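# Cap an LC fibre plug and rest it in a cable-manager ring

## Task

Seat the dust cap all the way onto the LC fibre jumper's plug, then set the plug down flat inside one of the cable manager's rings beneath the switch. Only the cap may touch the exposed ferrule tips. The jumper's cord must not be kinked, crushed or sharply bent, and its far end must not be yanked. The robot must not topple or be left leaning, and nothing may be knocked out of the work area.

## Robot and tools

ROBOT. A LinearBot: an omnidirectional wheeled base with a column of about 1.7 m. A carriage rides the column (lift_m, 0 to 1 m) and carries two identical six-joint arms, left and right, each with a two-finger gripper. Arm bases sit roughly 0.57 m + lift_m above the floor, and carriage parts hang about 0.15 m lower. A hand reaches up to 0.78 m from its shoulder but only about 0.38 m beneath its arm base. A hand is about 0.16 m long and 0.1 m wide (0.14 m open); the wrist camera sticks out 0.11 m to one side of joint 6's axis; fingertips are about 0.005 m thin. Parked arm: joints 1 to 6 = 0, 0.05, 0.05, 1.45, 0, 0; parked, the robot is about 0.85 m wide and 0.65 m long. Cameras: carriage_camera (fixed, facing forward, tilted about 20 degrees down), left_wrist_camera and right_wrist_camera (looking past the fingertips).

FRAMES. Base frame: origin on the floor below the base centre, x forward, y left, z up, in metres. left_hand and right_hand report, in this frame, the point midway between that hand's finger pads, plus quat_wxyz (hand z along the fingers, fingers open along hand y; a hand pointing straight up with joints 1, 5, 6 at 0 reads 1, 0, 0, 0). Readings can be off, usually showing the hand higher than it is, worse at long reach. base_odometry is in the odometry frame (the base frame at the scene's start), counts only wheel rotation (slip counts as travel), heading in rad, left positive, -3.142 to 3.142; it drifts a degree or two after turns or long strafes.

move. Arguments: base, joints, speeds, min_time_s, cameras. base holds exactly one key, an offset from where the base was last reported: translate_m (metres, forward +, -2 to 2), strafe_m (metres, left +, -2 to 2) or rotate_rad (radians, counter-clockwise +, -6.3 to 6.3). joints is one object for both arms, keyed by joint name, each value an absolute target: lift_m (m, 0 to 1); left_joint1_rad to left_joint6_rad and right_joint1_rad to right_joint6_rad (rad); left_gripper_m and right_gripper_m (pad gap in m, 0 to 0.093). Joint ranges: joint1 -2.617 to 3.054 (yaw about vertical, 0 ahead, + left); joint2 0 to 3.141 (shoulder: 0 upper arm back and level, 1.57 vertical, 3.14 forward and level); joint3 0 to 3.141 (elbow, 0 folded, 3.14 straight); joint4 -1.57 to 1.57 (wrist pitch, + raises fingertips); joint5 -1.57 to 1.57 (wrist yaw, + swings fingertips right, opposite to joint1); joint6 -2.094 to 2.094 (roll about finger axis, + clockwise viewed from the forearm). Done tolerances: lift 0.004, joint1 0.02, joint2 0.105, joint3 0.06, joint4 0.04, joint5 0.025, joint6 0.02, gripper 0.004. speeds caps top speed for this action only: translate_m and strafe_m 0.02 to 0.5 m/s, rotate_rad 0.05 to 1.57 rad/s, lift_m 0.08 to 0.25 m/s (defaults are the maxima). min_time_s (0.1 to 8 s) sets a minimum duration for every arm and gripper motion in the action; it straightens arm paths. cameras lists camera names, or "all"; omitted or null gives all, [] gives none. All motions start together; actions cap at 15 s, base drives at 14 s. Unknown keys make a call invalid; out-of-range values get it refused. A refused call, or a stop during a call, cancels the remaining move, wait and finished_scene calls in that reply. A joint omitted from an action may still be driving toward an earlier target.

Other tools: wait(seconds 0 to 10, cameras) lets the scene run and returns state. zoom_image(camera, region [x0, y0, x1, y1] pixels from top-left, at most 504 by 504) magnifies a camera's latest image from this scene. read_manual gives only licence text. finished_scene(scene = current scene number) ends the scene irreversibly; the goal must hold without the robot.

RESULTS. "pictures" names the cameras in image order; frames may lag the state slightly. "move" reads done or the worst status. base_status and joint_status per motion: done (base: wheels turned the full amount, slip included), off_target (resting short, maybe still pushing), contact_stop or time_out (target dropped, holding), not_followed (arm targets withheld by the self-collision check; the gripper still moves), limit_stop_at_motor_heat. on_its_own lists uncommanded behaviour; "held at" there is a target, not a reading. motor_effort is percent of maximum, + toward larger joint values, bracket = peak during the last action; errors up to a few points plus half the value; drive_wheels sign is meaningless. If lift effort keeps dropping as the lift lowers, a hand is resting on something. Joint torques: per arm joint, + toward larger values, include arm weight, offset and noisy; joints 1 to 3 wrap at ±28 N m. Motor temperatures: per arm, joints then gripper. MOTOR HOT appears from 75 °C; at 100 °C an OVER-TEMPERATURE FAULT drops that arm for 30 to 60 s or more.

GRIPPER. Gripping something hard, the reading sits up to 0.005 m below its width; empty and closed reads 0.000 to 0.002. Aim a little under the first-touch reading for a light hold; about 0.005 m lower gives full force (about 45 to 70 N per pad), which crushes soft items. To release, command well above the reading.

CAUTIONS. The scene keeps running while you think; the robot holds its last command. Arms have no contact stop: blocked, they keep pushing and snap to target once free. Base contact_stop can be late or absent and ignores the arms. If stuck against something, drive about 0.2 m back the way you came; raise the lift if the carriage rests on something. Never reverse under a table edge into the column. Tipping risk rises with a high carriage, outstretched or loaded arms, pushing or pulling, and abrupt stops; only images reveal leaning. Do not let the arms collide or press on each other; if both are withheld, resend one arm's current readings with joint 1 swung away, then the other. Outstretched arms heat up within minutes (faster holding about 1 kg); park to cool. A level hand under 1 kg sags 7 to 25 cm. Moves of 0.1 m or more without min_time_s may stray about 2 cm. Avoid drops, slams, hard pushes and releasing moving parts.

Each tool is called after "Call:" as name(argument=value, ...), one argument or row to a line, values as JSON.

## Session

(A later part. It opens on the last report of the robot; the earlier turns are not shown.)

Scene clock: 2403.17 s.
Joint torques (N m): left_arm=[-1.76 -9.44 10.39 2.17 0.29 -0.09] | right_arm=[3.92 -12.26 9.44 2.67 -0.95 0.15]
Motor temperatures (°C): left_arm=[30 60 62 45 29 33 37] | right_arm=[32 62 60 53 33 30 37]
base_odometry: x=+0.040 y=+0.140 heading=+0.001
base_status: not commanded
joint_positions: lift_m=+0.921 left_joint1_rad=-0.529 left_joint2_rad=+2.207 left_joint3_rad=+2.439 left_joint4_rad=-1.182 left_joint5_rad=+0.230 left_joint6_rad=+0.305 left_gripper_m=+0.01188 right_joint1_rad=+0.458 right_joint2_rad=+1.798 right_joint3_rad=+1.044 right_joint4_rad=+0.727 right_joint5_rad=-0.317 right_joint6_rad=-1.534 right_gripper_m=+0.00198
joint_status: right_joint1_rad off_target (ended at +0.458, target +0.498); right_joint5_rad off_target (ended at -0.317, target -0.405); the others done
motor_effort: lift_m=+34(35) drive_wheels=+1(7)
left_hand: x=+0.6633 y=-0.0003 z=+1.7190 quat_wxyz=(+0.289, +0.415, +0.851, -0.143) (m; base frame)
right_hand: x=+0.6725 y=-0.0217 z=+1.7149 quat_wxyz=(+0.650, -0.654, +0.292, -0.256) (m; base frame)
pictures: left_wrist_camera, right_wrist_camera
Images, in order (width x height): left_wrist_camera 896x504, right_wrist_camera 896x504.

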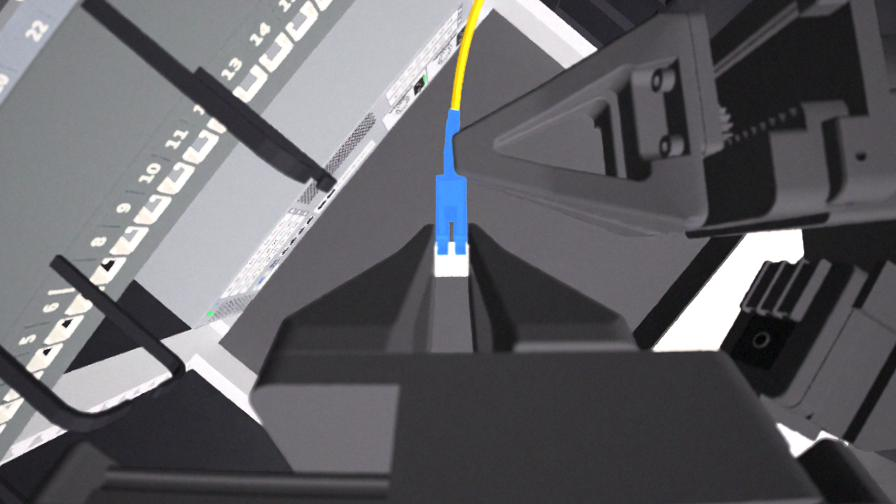

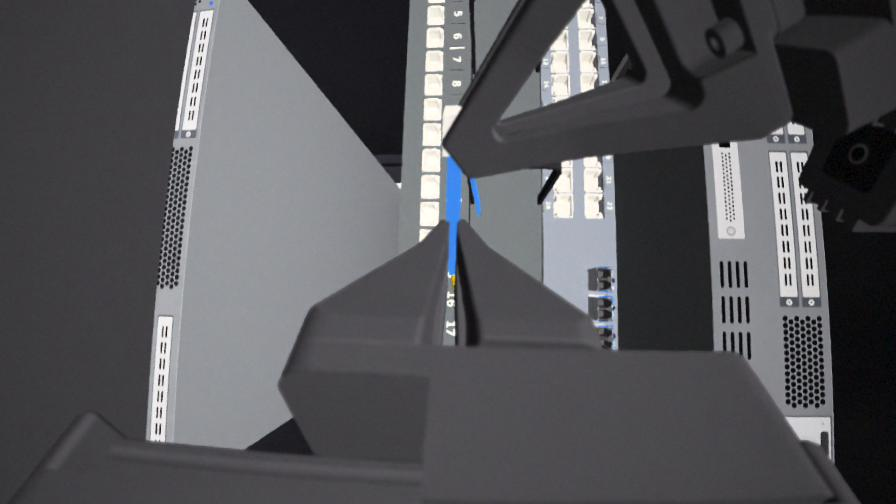

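Call:
move(
  joints={"right_joint1_rad": 0.515, "right_joint5_rad": -0.425},
  min_time_s=1.5,
  cameras=[],
)

Call:
move(
  cameras=["left_wrist_camera", "right_wrist_camera"],
)

Call:
zoom_image(
  camera="left_wrist_camera",
  region=[400, 180, 500, 280],
)

Call:
zoom_image(
  camera="right_wrist_camera",
  region=[400, 95, 530, 225],
)

Scene clock: 2451.37 s.
Joint torques (N m): left_arm=[-1.74 -9.42 10.37 2.34 0.36 -0.09] | right_arm=[4.89 -12.27 9.43 2.79 -1.16 0.14]
Motor temperatures (°C): left_arm=[30 61 62 46 29 33 37] | right_arm=[32 62 61 57 33 30 37]
move: off_target
base_odometry: x=+0.040 y=+0.140 heading=+0.001
base_status: not commanded
joint_positions: lift_m=+0.921 left_joint1_rad=-0.529 left_joint2_rad=+2.207 left_joint3_rad=+2.439 left_joint4_rad=-1.201 left_joint5_rad=+0.222 left_joint6_rad=+0.305 left_gripper_m=+0.01188 right_joint1_rad=+0.466 right_joint2_rad=+1.798 right_joint3_rad=+1.044 right_joint4_rad=+0.718 right_joint5_rad=-0.317 right_joint6_rad=-1.533 right_gripper_m=+0.00198
joint_status: right_joint1_rad off_target (ended at +0.466, target +0.515); right_joint5_rad off_target (ended at -0.317, target -0.425)
motor_effort: lift_m=+34(35) drive_wheels=+6(8)
left_hand: x=+0.6609 y=+0.0025 z=+1.7162 quat_wxyz=(+0.281, +0.414, +0.854, -0.138) (m; base frame)
right_hand: x=+0.6702 y=-0.0180 z=+1.7127 quat_wxyz=(+0.648, -0.657, +0.292, -0.251) (m; base frame)
pictures: none
No camera images: "cameras" was empty.

Scene clock: 2451.37 s.
Joint torques (N m): left_arm=[-1.74 -9.42 10.37 2.34 0.36 -0.09] | right_arm=[4.89 -12.27 9.43 2.79 -1.16 0.14]
Motor temperatures (°C): left_arm=[30 61 62 46 29 33 37] | right_arm=[32 62 61 57 33 30 37]
base_odometry: x=+0.040 y=+0.140 heading=+0.001
base_status: not commanded
joint_positions: lift_m=+0.921 left_joint1_rad=-0.529 left_joint2_rad=+2.207 left_joint3_rad=+2.439 left_joint4_rad=-1.201 left_joint5_rad=+0.222 left_joint6_rad=+0.305 left_gripper_m=+0.01188 right_joint1_rad=+0.466 right_joint2_rad=+1.798 right_joint3_rad=+1.044 right_joint4_rad=+0.718 right_joint5_rad=-0.317 right_joint6_rad=-1.533 right_gripper_m=+0.00198
joint_status: right_joint1_rad off_target (ended at +0.466, target +0.515); right_joint5_rad off_target (ended at -0.317, target -0.425)
motor_effort: lift_m=+34(35) drive_wheels=+6(8)
left_hand: x=+0.6609 y=+0.0025 z=+1.7162 quat_wxyz=(+0.281, +0.414, +0.854, -0.138) (m; base frame)
right_hand: x=+0.6702 y=-0.0180 z=+1.7127 quat_wxyz=(+0.648, -0.657, +0.292, -0.251) (m; base frame)
pictures: left_wrist_camera, right_wrist_camera
Images, in order (width x height): left_wrist_camera 896x504, right_wrist_camera 896x504.

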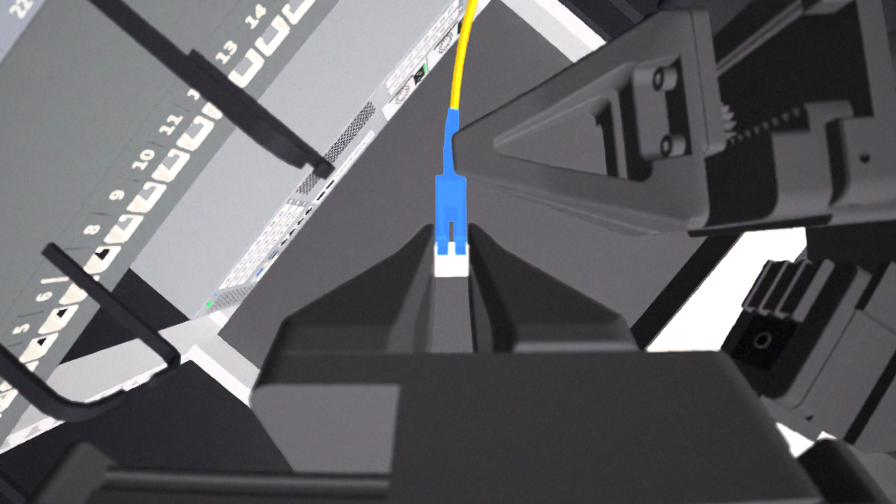

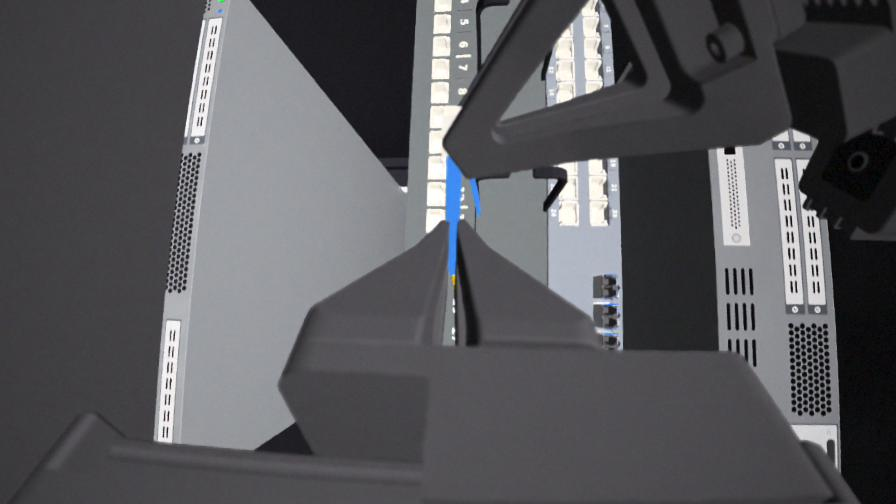

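Scaled by 5.040 from the camera's 896x504 image, which has a finer 1280x720 frame.

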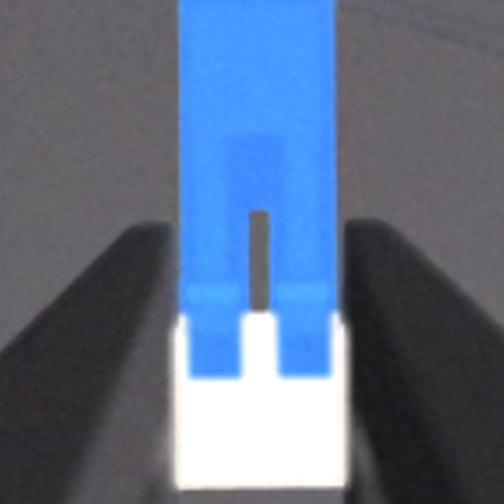

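Scaled by 3.877 from the camera's 896x504 image, which has a finer 1280x720 frame.

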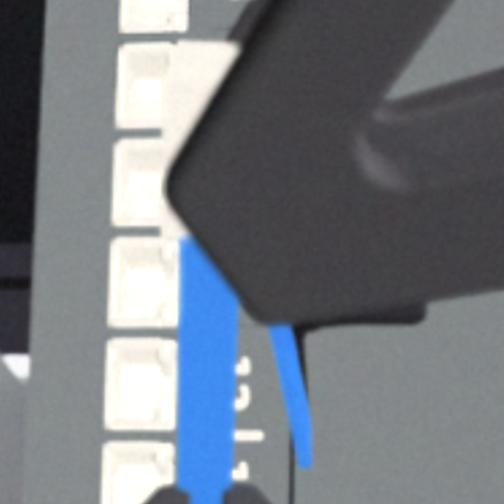

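Call:
move(
  cameras=["left_wrist_camera","right_wrist_camera"],
)

Call:
zoom_image(
  camera="left_wrist_camera",
  region=[400, 180, 500, 280],
)

Call:
zoom_image(
  camera="right_wrist_camera",
  region=[400, 80, 500, 180],
)

Scene clock: 2496.93 s.
Joint torques (N m): left_arm=[-1.76 -9.43 10.37 2.36 0.37 -0.09] | right_arm=[4.81 -12.26 9.46 2.81 -1.16 0.13]
Motor temperatures (°C): left_arm=[30 61 63 49 29 33 37] | right_arm=[33 63 61 56 34 30 37]
base_odometry: x=+0.040 y=+0.140 heading=+0.001
base_status: not commanded
joint_positions: lift_m=+0.921 left_joint1_rad=-0.529 left_joint2_rad=+2.207 left_joint3_rad=+2.439 left_joint4_rad=-1.202 left_joint5_rad=+0.222 left_joint6_rad=+0.305 left_gripper_m=+0.01188 right_joint1_rad=+0.467 right_joint2_rad=+1.798 right_joint3_rad=+1.044 right_joint4_rad=+0.717 right_joint5_rad=-0.317 right_joint6_rad=-1.533 right_gripper_m=+0.00198
joint_status: right_joint1_rad off_target (ended at +0.466, target +0.515); right_joint5_rad off_target (ended at -0.317, target -0.425)
motor_effort: lift_m=+34(35) drive_wheels=+2(8)
left_hand: x=+0.6608 y=+0.0027 z=+1.7160 quat_wxyz=(+0.281, +0.414, +0.855, -0.138) (m; base frame)
right_hand: x=+0.6700 y=-0.0179 z=+1.7124 quat_wxyz=(+0.648, -0.658, +0.292, -0.250) (m; base frame)
pictures: left_wrist_camera, right_wrist_camera
Images, in order (width x height): left_wrist_camera 896x504, right_wrist_camera 896x504.

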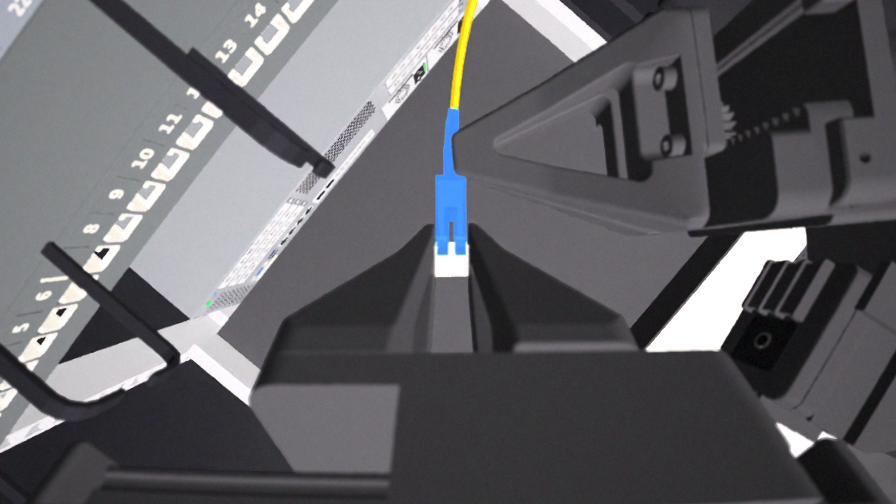

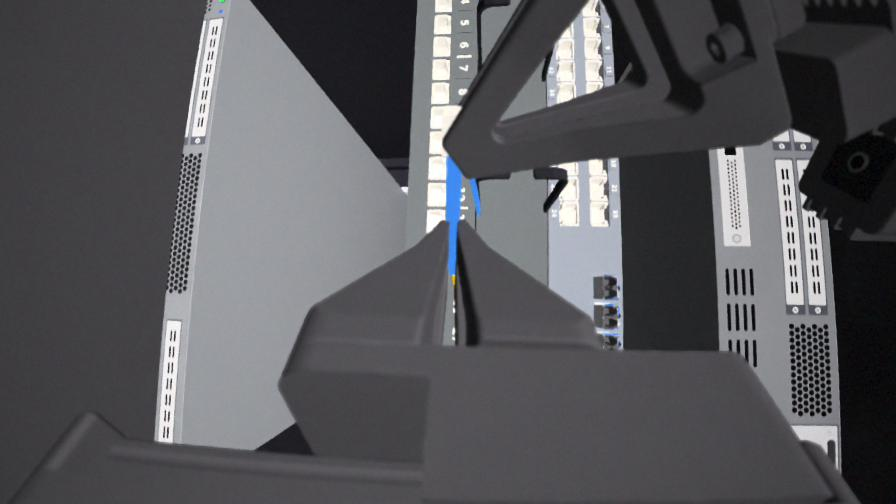

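Scaled by 5.040 from the camera's 896x504 image, which has a finer 1280x720 frame.

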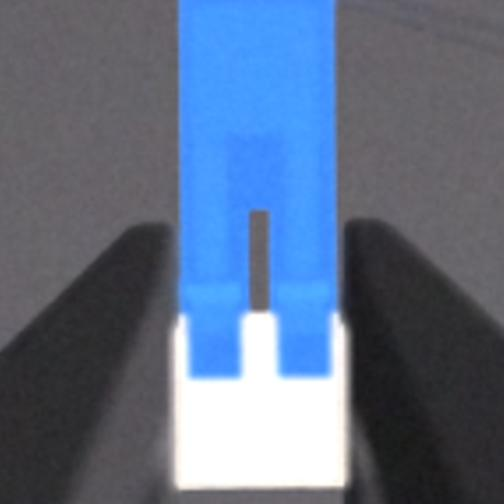

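Scaled by 5.040 from the camera's 896x504 image, which has a finer 1280x720 frame.

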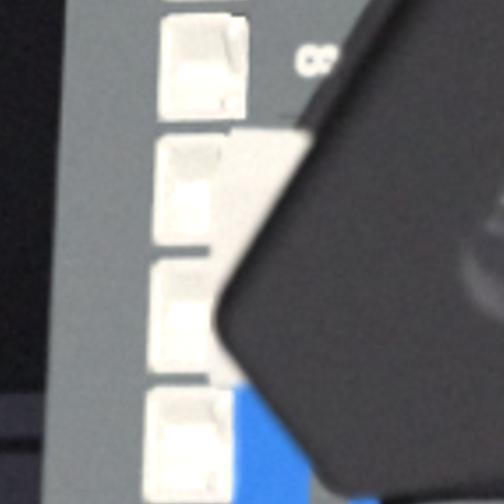

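Call:
zoom_image(
  camera="left_wrist_camera",
  region=[430, 225, 474, 269],
)

Call:
move(
  joints={"left_joint4_rad": -1.085, "left_joint5_rad": 0.250},
  min_time_s=0.8,
  cameras=["left_wrist_camera", "right_wrist_camera"],
)

Call:
zoom_image(
  camera="left_wrist_camera",
  region=[400, 180, 500, 280],
)

Call:
zoom_image(
  camera="right_wrist_camera",
  region=[420, 95, 490, 165],
)

Call:
zoom_image(
  camera="right_wrist_camera",
  region=[420, 155, 490, 225],
)

Scaled by 11.455 from the camera's 896x504 image, which has a finer 1280x720 frame.

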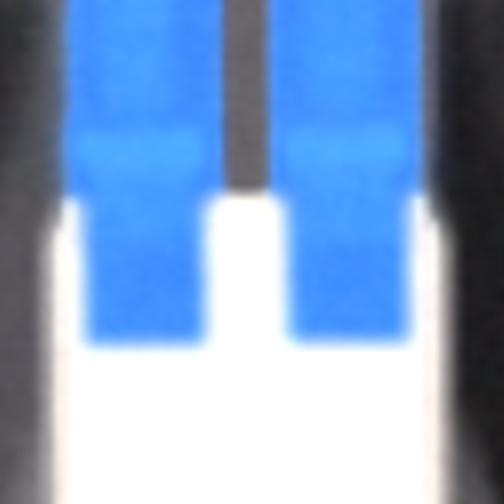

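Scene clock: 2539.13 s.
Joint torques (N m): left_arm=[-1.74 -9.44 10.37 2.72 0.43 -0.09] | right_arm=[4.82 -12.29 9.46 2.8 -1.16 0.13]
Motor temperatures (°C): left_arm=[30 62 63 50 29 33 37] | right_arm=[33 63 61 56 34 30 37]
move: off_target
base_odometry: x=+0.040 y=+0.140 heading=+0.001
base_status: not commanded
joint_positions: lift_m=+0.921 left_joint1_rad=-0.529 left_joint2_rad=+2.207 left_joint3_rad=+2.439 left_joint4_rad=-1.201 left_joint5_rad=+0.222 left_joint6_rad=+0.305 left_gripper_m=+0.01188 right_joint1_rad=+0.467 right_joint2_rad=+1.798 right_joint3_rad=+1.044 right_joint4_rad=+0.717 right_joint5_rad=-0.317 right_joint6_rad=-1.532 right_gripper_m=+0.00198
joint_status: left_joint4_rad off_target (ended at -1.201, target -1.085); left_joint5_rad off_target (ended at +0.222, target +0.250)
motor_effort: lift_m=+34(35) drive_wheels=+5(6)
left_hand: x=+0.6610 y=+0.0026 z=+1.7162 quat_wxyz=(+0.281, +0.414, +0.854, -0.138) (m; base frame)
right_hand: x=+0.6700 y=-0.0179 z=+1.7124 quat_wxyz=(+0.648, -0.657, +0.292, -0.250) (m; base frame)
pictures: left_wrist_camera, right_wrist_camera
Images, in order (width x height): left_wrist_camera 896x504, right_wrist_camera 896x504.

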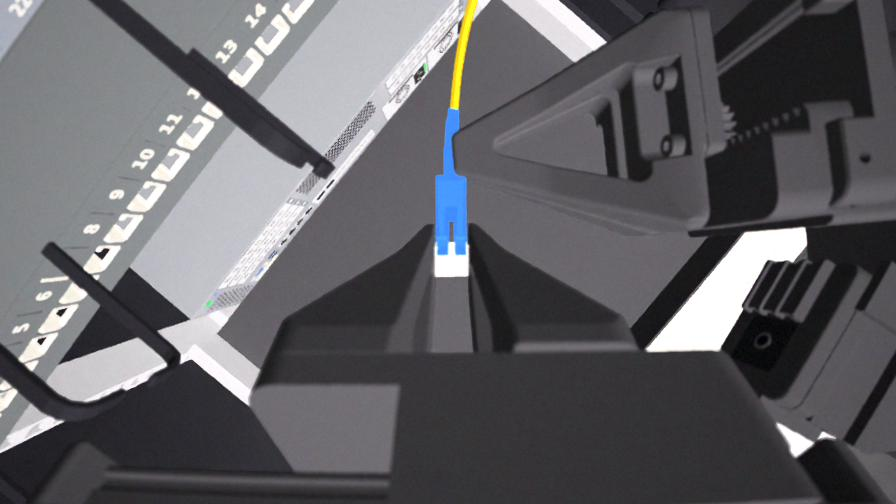

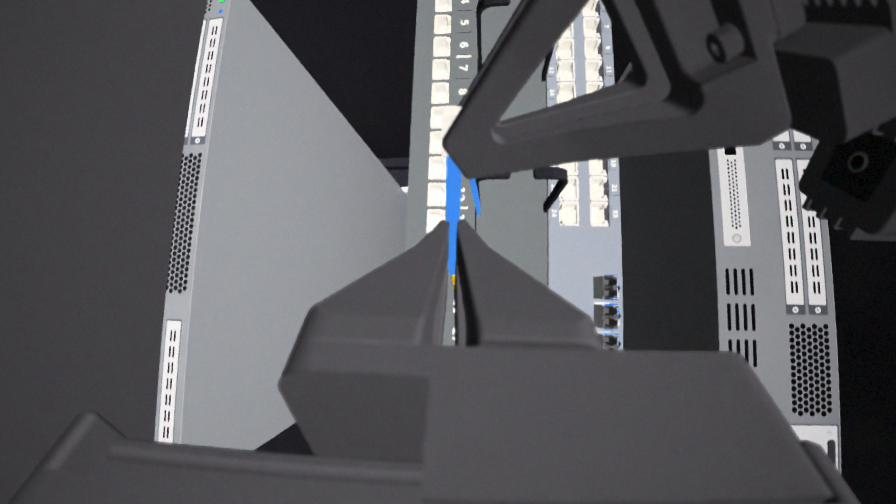

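Scaled by 5.040 from the camera's 896x504 image, which has a finer 1280x720 frame.

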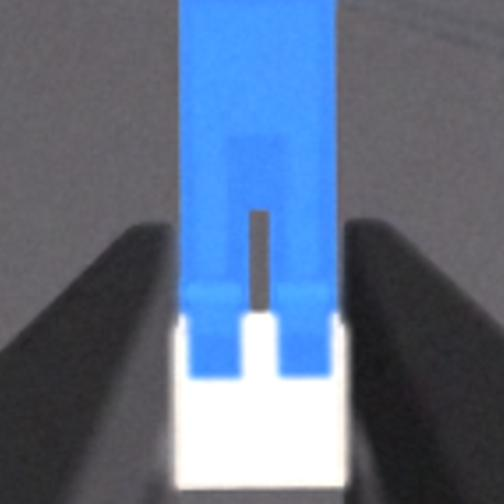

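Scaled by 7.200 from the camera's 896x504 image, which has a finer 1280x720 frame.

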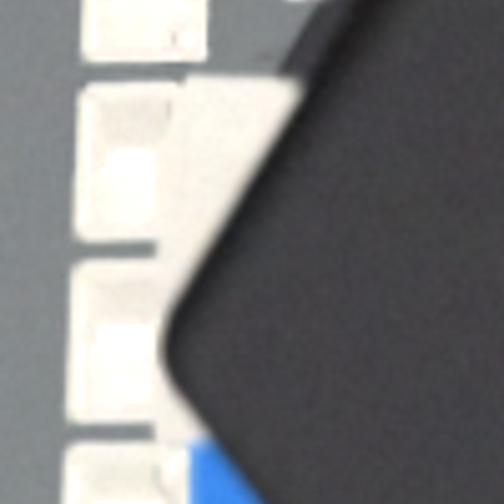

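Scaled by 7.200 from the camera's 896x504 image, which has a finer 1280x720 frame.

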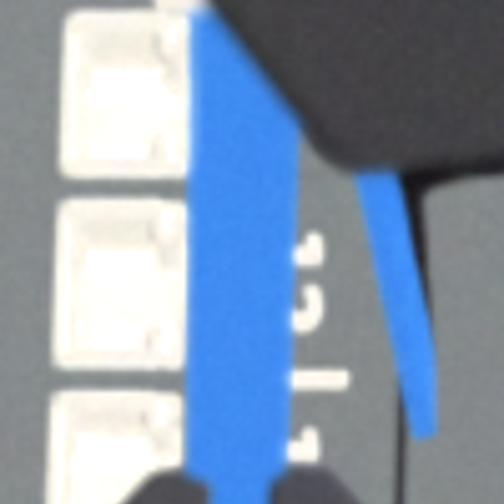

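Call:
zoom_image(
  camera="right_wrist_camera",
  region=[434, 100, 464, 130],
)

Call:
zoom_image(
  camera="right_wrist_camera",
  region=[434, 128, 464, 158],
)

Scaled by 16.800 from the camera's 896x504 image, which has a finer 1280x720 frame.

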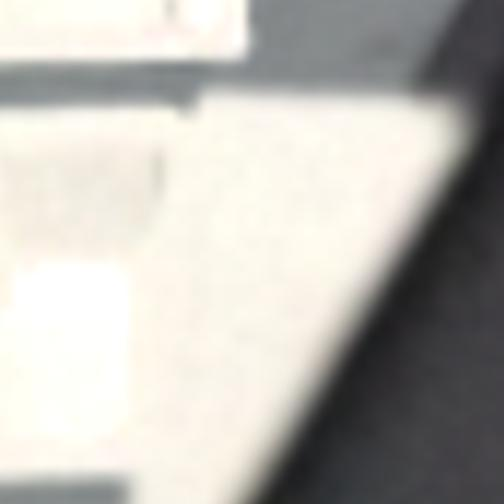

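Scaled by 16.800 from the camera's 896x504 image, which has a finer 1280x720 frame.

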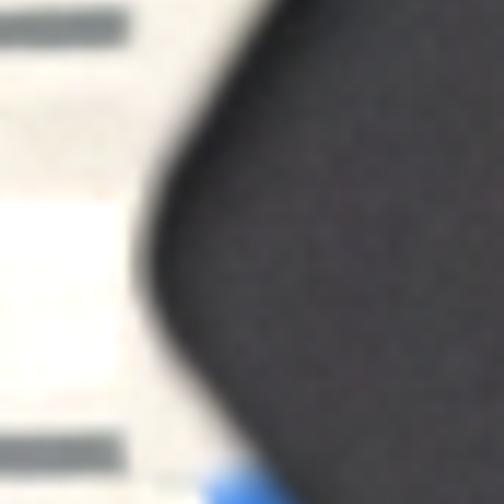

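Call:
move(
  joints={"left_joint4_rad": -1.03, "left_joint5_rad": 0.262, "right_joint1_rad": 0.538, "right_joint5_rad": -0.480},
  min_time_s=0.8,
  cameras=["left_wrist_camera", "right_wrist_camera"],
)

Call:
zoom_image(
  camera="left_wrist_camera",
  region=[400, 180, 500, 280],
)

Call:
zoom_image(
  camera="right_wrist_camera",
  region=[420, 95, 490, 165],
)

Call:
zoom_image(
  camera="right_wrist_camera",
  region=[420, 155, 490, 225],
)

Scene clock: 2623.90 s.
Joint torques (N m): left_arm=[-1.73 -9.43 10.37 3.31 0.53 -0.09] | right_arm=[7.02 -12.26 9.46 2.81 -1.75 0.12]
Motor temperatures (°C): left_arm=[30 62 64 57 29 33 37] | right_arm=[33 63 61 57 35 30 37]
move: off_target
base_odometry: x=+0.040 y=+0.140 heading=+0.001
base_status: not commanded
joint_positions: lift_m=+0.921 left_joint1_rad=-0.529 left_joint2_rad=+2.207 left_joint3_rad=+2.439 left_joint4_rad=-1.198 left_joint5_rad=+0.222 left_joint6_rad=+0.305 left_gripper_m=+0.01188 right_joint1_rad=+0.468 right_joint2_rad=+1.798 right_joint3_rad=+1.044 right_joint4_rad=+0.717 right_joint5_rad=-0.317 right_joint6_rad=-1.531 right_gripper_m=+0.00198
joint_status: left_joint4_rad off_target (ended at -1.198, target -1.030); left_joint5_rad off_target (ended at +0.222, target +0.262); right_joint1_rad off_target (ended at +0.468, target +0.538); right_joint5_rad off_target (ended at -0.317, target -0.480)
motor_effort: lift_m=+35(35) drive_wheels=+3(6)
left_hand: x=+0.6614 y=+0.0023 z=+1.7165 quat_wxyz=(+0.282, +0.414, +0.854, -0.138) (m; base frame)
right_hand: x=+0.6697 y=-0.0174 z=+1.7124 quat_wxyz=(+0.648, -0.657, +0.292, -0.249) (m; base frame)
pictures: left_wrist_camera, right_wrist_camera
Images, in order (width x height): left_wrist_camera 896x504, right_wrist_camera 896x504.

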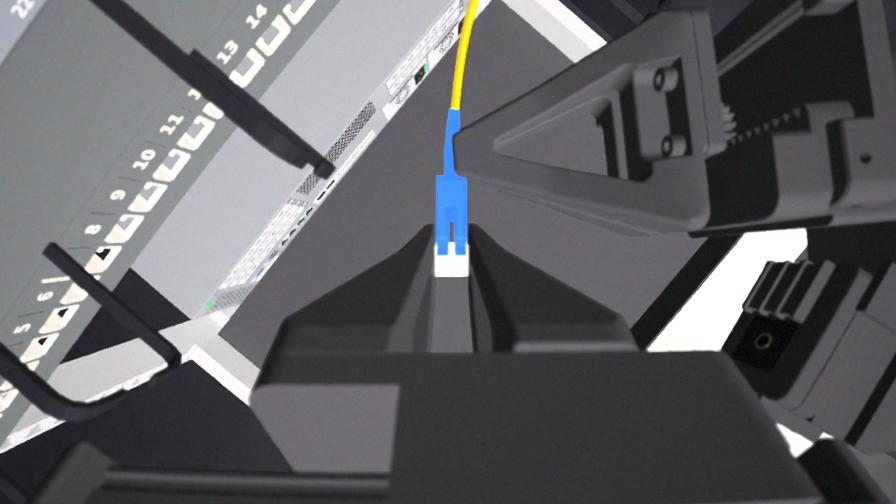

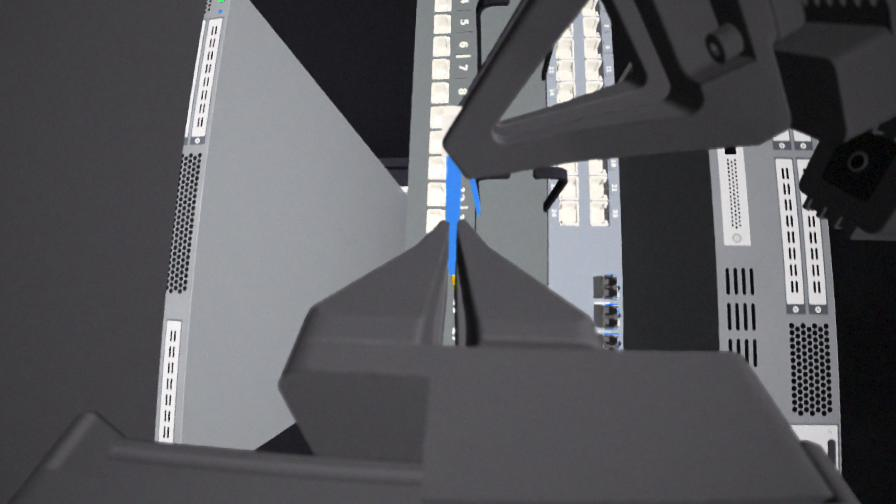

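Scaled by 5.040 from the camera's 896x504 image, which has a finer 1280x720 frame.

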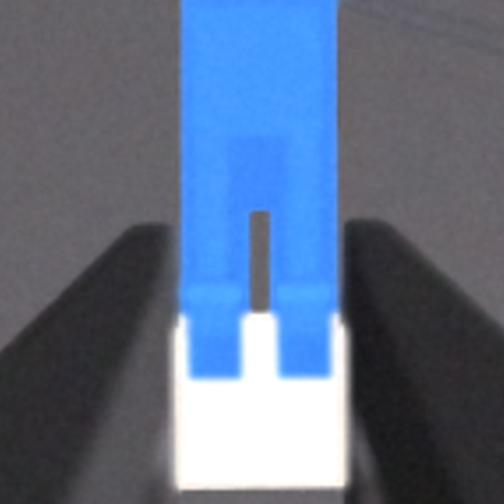

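Scaled by 7.200 from the camera's 896x504 image, which has a finer 1280x720 frame.

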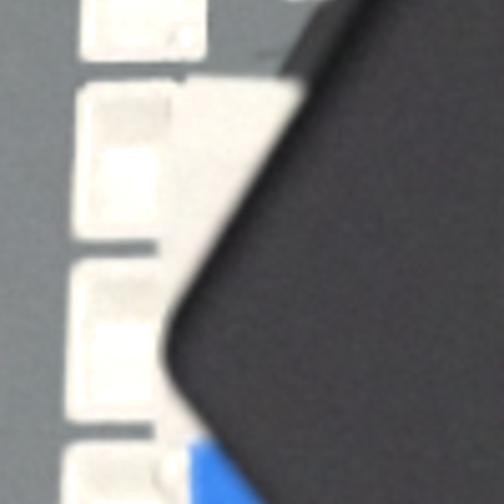

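Scaled by 7.200 from the camera's 896x504 image, which has a finer 1280x720 frame.

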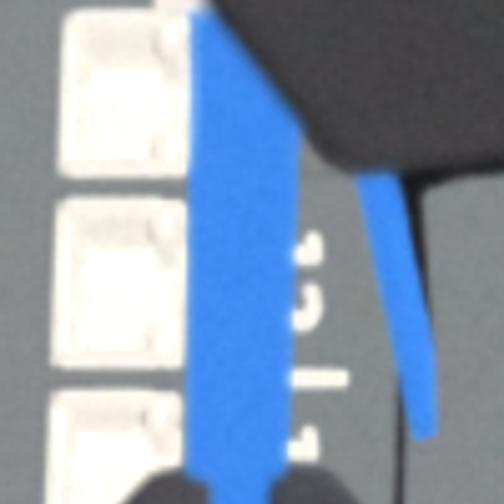

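Call:
zoom_image(
  camera="left_wrist_camera",
  region=[428, 200, 476, 248],
)

Call:
zoom_image(
  camera="left_wrist_camera",
  region=[428, 172, 476, 220],
)

Scaled by 10.500 from the camera's 896x504 image, which has a finer 1280x720 frame.

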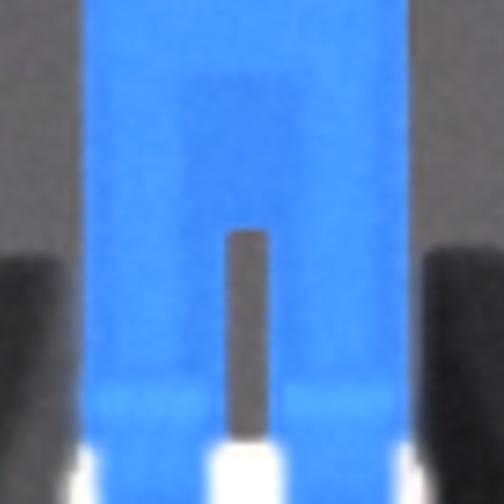

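Scaled by 10.500 from the camera's 896x504 image, which has a finer 1280x720 frame.

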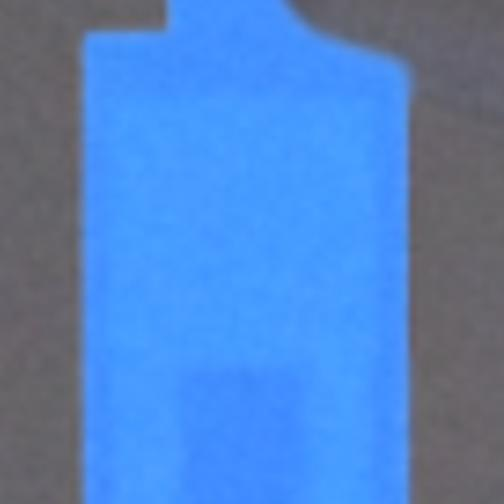

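Call:
zoom_image(
  camera="left_wrist_camera",
  region=[434, 230, 454, 250],
)

Call:
zoom_image(
  camera="left_wrist_camera",
  region=[450, 230, 470, 250],
)

Scaled by 25.200 from the camera's 896x504 image, which has a finer 1280x720 frame.

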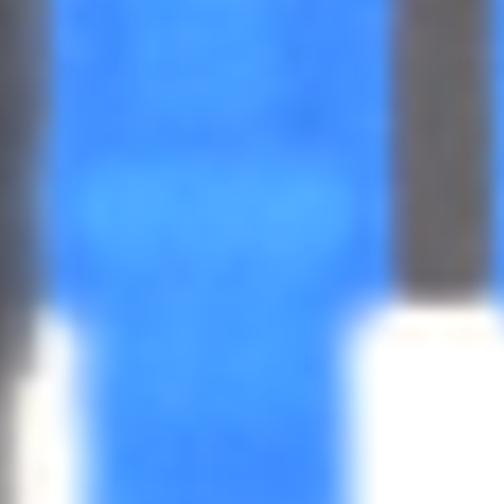

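Scaled by 25.200 from the camera's 896x504 image, which has a finer 1280x720 frame.

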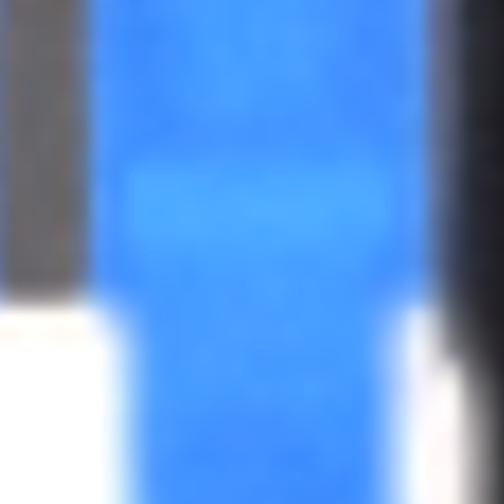

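Call:
move(
  joints={"left_joint4_rad": -0.95, "left_joint5_rad": 0.280, "right_joint1_rad": 0.578, "right_joint5_rad": -0.555},
  min_time_s=1.0,
  cameras=["left_wrist_camera"],
)

Call:
zoom_image(
  camera="left_wrist_camera",
  region=[400, 180, 500, 280],
)

Call:
move(
  joints={"right_joint5_rad": -0.48, "right_joint6_rad": -1.49},
  min_time_s=0.3,
  cameras=[],
)

Call:
move(
  joints={"right_joint5_rad": -0.63, "right_joint6_rad": -1.55},
  min_time_s=0.3,
  cameras=[],
)

Call:
move(
  joints={"right_joint5_rad": -0.555, "right_joint6_rad": -1.52},
  min_time_s=0.3,
  cameras=["left_wrist_camera"],
)

Call:
zoom_image(
  camera="left_wrist_camera",
  region=[400, 180, 500, 280],
)

Scene clock: 2765.37 s.
Joint torques (N m): left_arm=[-1.73 -9.42 10.36 4.18 0.7 -0.08] | right_arm=[10.56 -12.27 9.47 2.8 -2.58 0.11]
Motor temperatures (°C): left_arm=[30 63 65 74 30 33 37] | right_arm=[36 63 62 58 38 30 37]
move: off_target
base_odometry: x=+0.040 y=+0.140 heading=+0.001
base_status: not commanded
joint_positions: lift_m=+0.921 left_joint1_rad=-0.529 left_joint2_rad=+2.207 left_joint3_rad=+2.439 left_joint4_rad=-1.198 left_joint5_rad=+0.222 left_joint6_rad=+0.305 left_gripper_m=+0.01188 right_joint1_rad=+0.473 right_joint2_rad=+1.798 right_joint3_rad=+1.044 right_joint4_rad=+0.717 right_joint5_rad=-0.313 right_joint6_rad=-1.531 right_gripper_m=+0.00198
joint_status: left_joint4_rad off_target (ended at -1.198, target -0.950); left_joint5_rad off_target (ended at +0.222, target +0.280); right_joint1_rad off_target (ended at +0.472, target +0.578); right_joint5_rad off_target (ended at -0.313, target -0.555)
motor_effort: lift_m=+34(35) drive_wheels=+4(7)
left_hand: x=+0.6614 y=+0.0023 z=+1.7165 quat_wxyz=(+0.283, +0.414, +0.854, -0.138) (m; base frame)
right_hand: x=+0.6687 y=-0.0156 z=+1.7124 quat_wxyz=(+0.648, -0.658, +0.292, -0.249) (m; base frame)
pictures: left_wrist_camera
Images, in order (width x height): left_wrist_camera 896x504.

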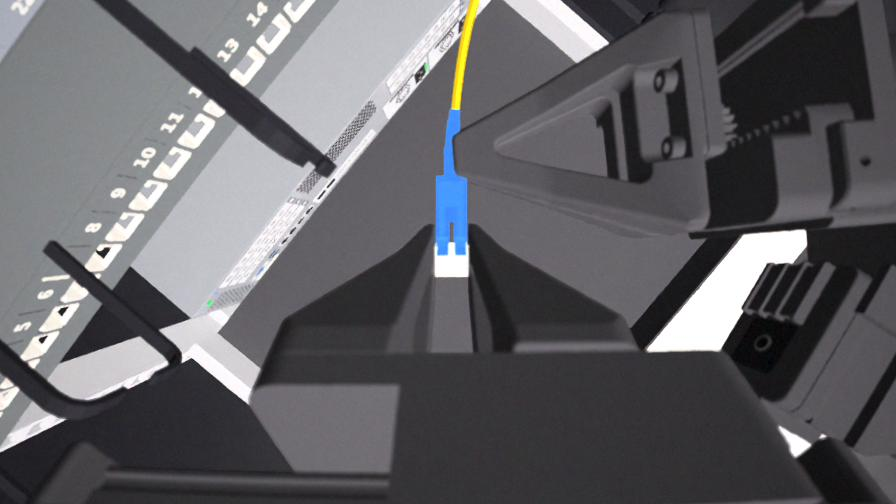

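Scaled by 5.040 from the camera's 896x504 image, which has a finer 1280x720 frame.

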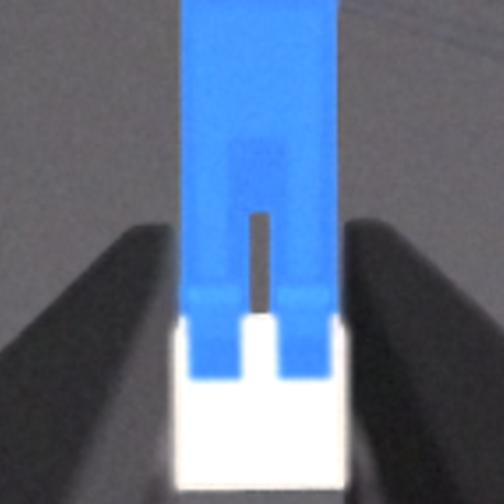

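Scene clock: 2766.00 s.
Joint torques (N m): left_arm=[-1.76 -9.44 10.37 4.08 0.73 -0.09] | right_arm=[9.54 -12.3 9.44 2.83 -2.25 0.1]
Motor temperatures (°C): left_arm=[30 63 65 74 30 33 37] | right_arm=[36 63 62 58 38 30 37]
move: off_target
base_odometry: x=+0.040 y=+0.140 heading=+0.001
base_status: not commanded
joint_positions: lift_m=+0.921 left_joint1_rad=-0.529 left_joint2_rad=+2.207 left_joint3_rad=+2.439 left_joint4_rad=-1.187 left_joint5_rad=+0.219 left_joint6_rad=+0.305 left_gripper_m=+0.01188 right_joint1_rad=+0.483 right_joint2_rad=+1.798 right_joint3_rad=+1.044 right_joint4_rad=+0.717 right_joint5_rad=-0.269 right_joint6_rad=-1.502 right_gripper_m=+0.00198
joint_status: right_joint5_rad off_target (ended at -0.269, target -0.480); the others done
motor_effort: lift_m=+34(35) drive_wheels=-1(8)
left_hand: x=+0.6636 y=+0.0015 z=+1.7180 quat_wxyz=(+0.288, +0.414, +0.853, -0.137) (m; base frame)
right_hand: x=+0.6711 y=-0.0165 z=+1.7124 quat_wxyz=(+0.647, -0.648, +0.312, -0.251) (m; base frame)
pictures: none
No camera images: "cameras" was empty.

Scene clock: 2766.80 s.
Joint torques (N m): left_arm=[-1.98 -9.42 10.29 4.47 0.74 -0.09] | right_arm=[9.55 -12.27 9.43 2.96 -3.26 -0.1]
Motor temperatures (°C): left_arm=[30 63 65 74 30 33 37] | right_arm=[36 63 62 58 39 30 37]
move: off_target
base_odometry: x=+0.040 y=+0.140 heading=+0.001
base_status: not commanded
joint_positions: lift_m=+0.921 left_joint1_rad=-0.525 left_joint2_rad=+2.207 left_joint3_rad=+2.439 left_joint4_rad=-1.229 left_joint5_rad=+0.219 left_joint6_rad=+0.305 left_gripper_m=+0.01188 right_joint1_rad=+0.483 right_joint2_rad=+1.798 right_joint3_rad=+1.044 right_joint4_rad=+0.703 right_joint5_rad=-0.325 right_joint6_rad=-1.541 right_gripper_m=+0.00198
joint_status: right_joint5_rad off_target (ended at -0.325, target -0.630); the others done
motor_effort: lift_m=+34(35) drive_wheels=+5(6)
left_hand: x=+0.6575 y=+0.0074 z=+1.7123 quat_wxyz=(+0.269, +0.413, +0.860, -0.135) (m; base frame)
right_hand: x=+0.6643 y=-0.0098 z=+1.7092 quat_wxyz=(+0.646, -0.666, +0.285, -0.242) (m; base frame)
pictures: none
No camera images: "cameras" was empty.

Scene clock: 2767.40 s.
Joint torques (N m): left_arm=[-1.99 -9.42 10.33 4.38 0.73 -0.09] | right_arm=[9.54 -12.25 9.46 2.97 -2.63 0.12]
Motor temperatures (°C): left_arm=[30 63 65 75 30 33 37] | right_arm=[36 63 62 58 39 30 37]
move: off_target
MOTOR HOT: joint 4 (wrist pitch) of the left arm reports 75 °C; the controller stops that arm at 100 °C. To cool a motor, set the load down, stop pushing, or move to a pose that needs little force.
base_odometry: x=+0.040 y=+0.140 heading=+0.001
base_status: not commanded
joint_positions: lift_m=+0.921 left_joint1_rad=-0.525 left_joint2_rad=+2.207 left_joint3_rad=+2.439 left_joint4_rad=-1.220 left_joint5_rad=+0.219 left_joint6_rad=+0.305 left_gripper_m=+0.01188 right_joint1_rad=+0.483 right_joint2_rad=+1.798 right_joint3_rad=+1.044 right_joint4_rad=+0.704 right_joint5_rad=-0.311 right_joint6_rad=-1.532 right_gripper_m=+0.00198
joint_status: right_joint5_rad off_target (ended at -0.311, target -0.555); the others done
motor_effort: lift_m=+35(35) drive_wheels=+3(6)
left_hand: x=+0.6590 y=+0.0065 z=+1.7134 quat_wxyz=(+0.273, +0.413, +0.859, -0.135) (m; base frame)
right_hand: x=+0.6659 y=-0.0114 z=+1.7094 quat_wxyz=(+0.646, -0.662, +0.292, -0.244) (m; base frame)
pictures: left_wrist_camera
Images, in order (width x height): left_wrist_camera 896x504.

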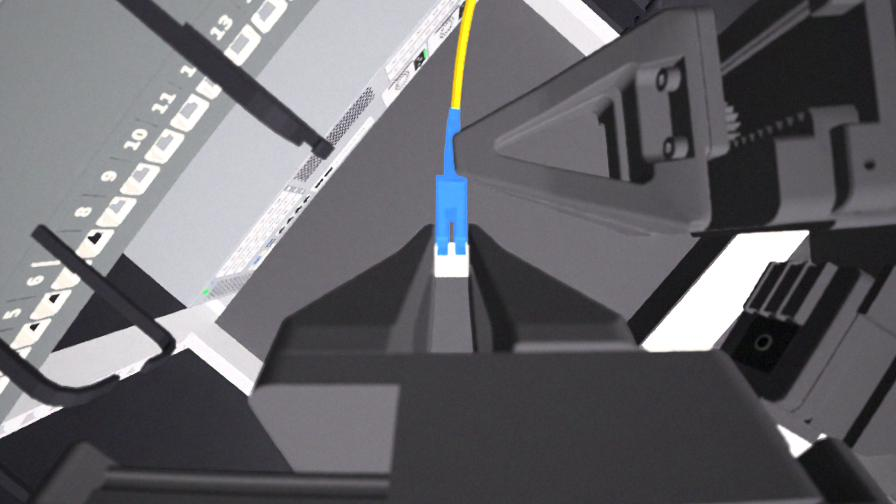

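Scaled by 5.040 from the camera's 896x504 image, which has a finer 1280x720 frame.

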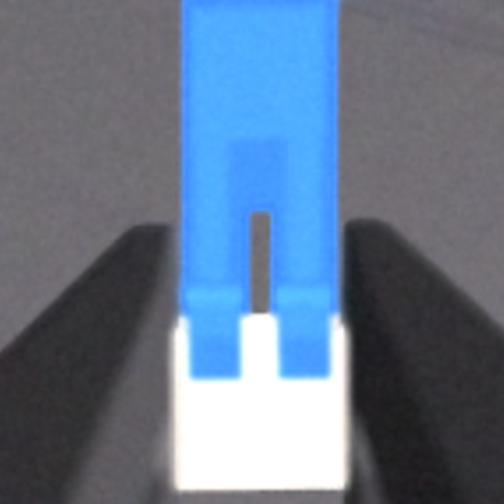

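Call:
move(
  joints={"left_joint4_rad": -1.19, "left_joint5_rad": 0.225, "right_joint1_rad": 0.483, "right_joint5_rad": -0.330},
  min_time_s=1.0,
  cameras=["left_wrist_camera", "right_wrist_camera"],
)

Call:
zoom_image(
  camera="left_wrist_camera",
  region=[400, 180, 500, 280],
)

Call:
zoom_image(
  camera="right_wrist_camera",
  region=[420, 95, 490, 165],
)

Scene clock: 2779.87 s.
Joint torques (N m): left_arm=[-1.73 -9.4 10.33 1.73 0.28 -0.08] | right_arm=[0.57 -12.29 9.46 2.93 -0.38 0.11]
Motor temperatures (°C): left_arm=[30 63 65 82 30 33 37] | right_arm=[37 63 62 60 41 30 37]
move: off_target
MOTOR HOT: still on. Joint 4 (wrist pitch) of the left arm reports 82 °C.
base_odometry: x=+0.040 y=+0.140 heading=+0.001
base_status: not commanded
joint_positions: lift_m=+0.921 left_joint1_rad=-0.529 left_joint2_rad=+2.207 left_joint3_rad=+2.439 left_joint4_rad=-1.217 left_joint5_rad=+0.213 left_joint6_rad=+0.305 left_gripper_m=+0.01188 right_joint1_rad=+0.477 right_joint2_rad=+1.798 right_joint3_rad=+1.044 right_joint4_rad=+0.707 right_joint5_rad=-0.297 right_joint6_rad=-1.531 right_gripper_m=+0.00198
joint_status: right_joint5_rad off_target (ended at -0.297, target -0.330); the others done
motor_effort: lift_m=+34(35) drive_wheels=+5(6)
left_hand: x=+0.6591 y=+0.0055 z=+1.7136 quat_wxyz=(+0.274, +0.414, +0.858, -0.133) (m; base frame)
right_hand: x=+0.6693 y=-0.0156 z=+1.7100 quat_wxyz=(+0.644, -0.659, +0.298, -0.251) (m; base frame)
pictures: left_wrist_camera, right_wrist_camera
Images, in order (width x height): left_wrist_camera 896x504, right_wrist_camera 896x504.

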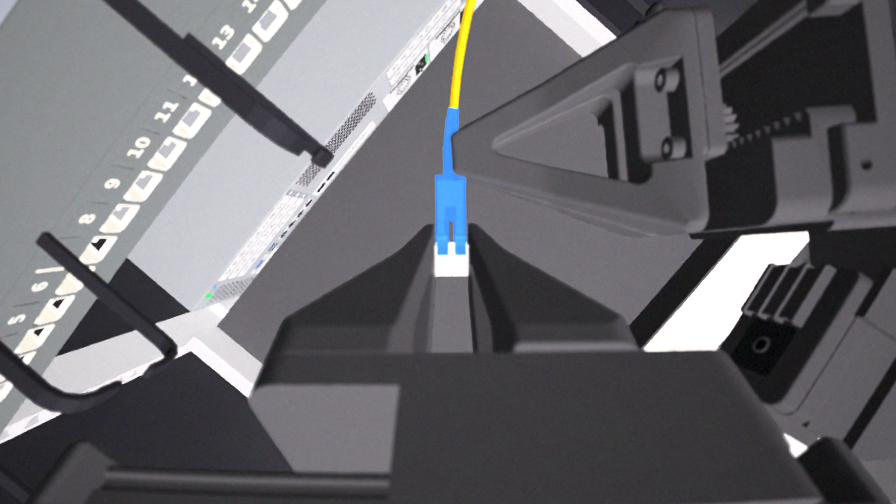

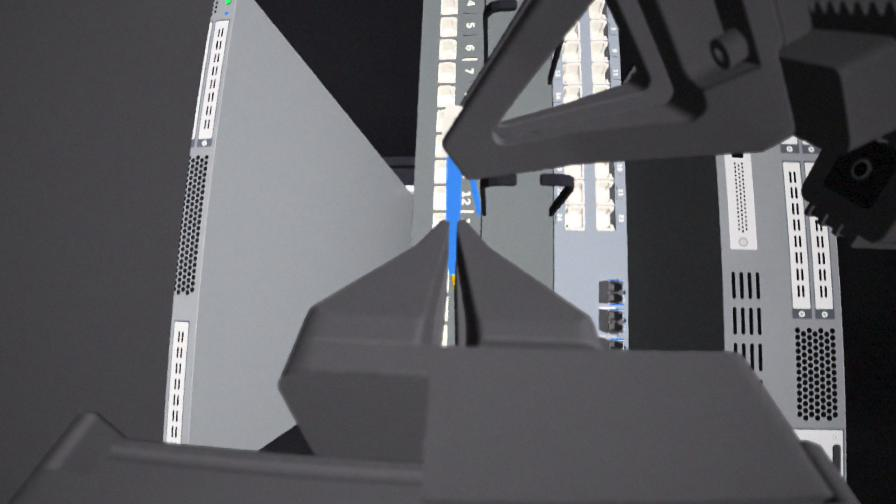

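Scaled by 5.040 from the camera's 896x504 image, which has a finer 1280x720 frame.

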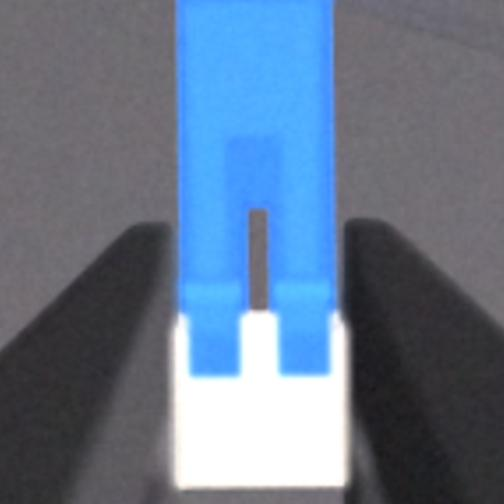

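Scaled by 7.200 from the camera's 896x504 image, which has a finer 1280x720 frame.

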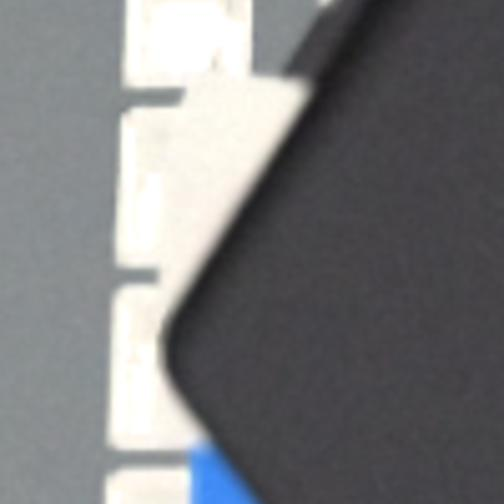

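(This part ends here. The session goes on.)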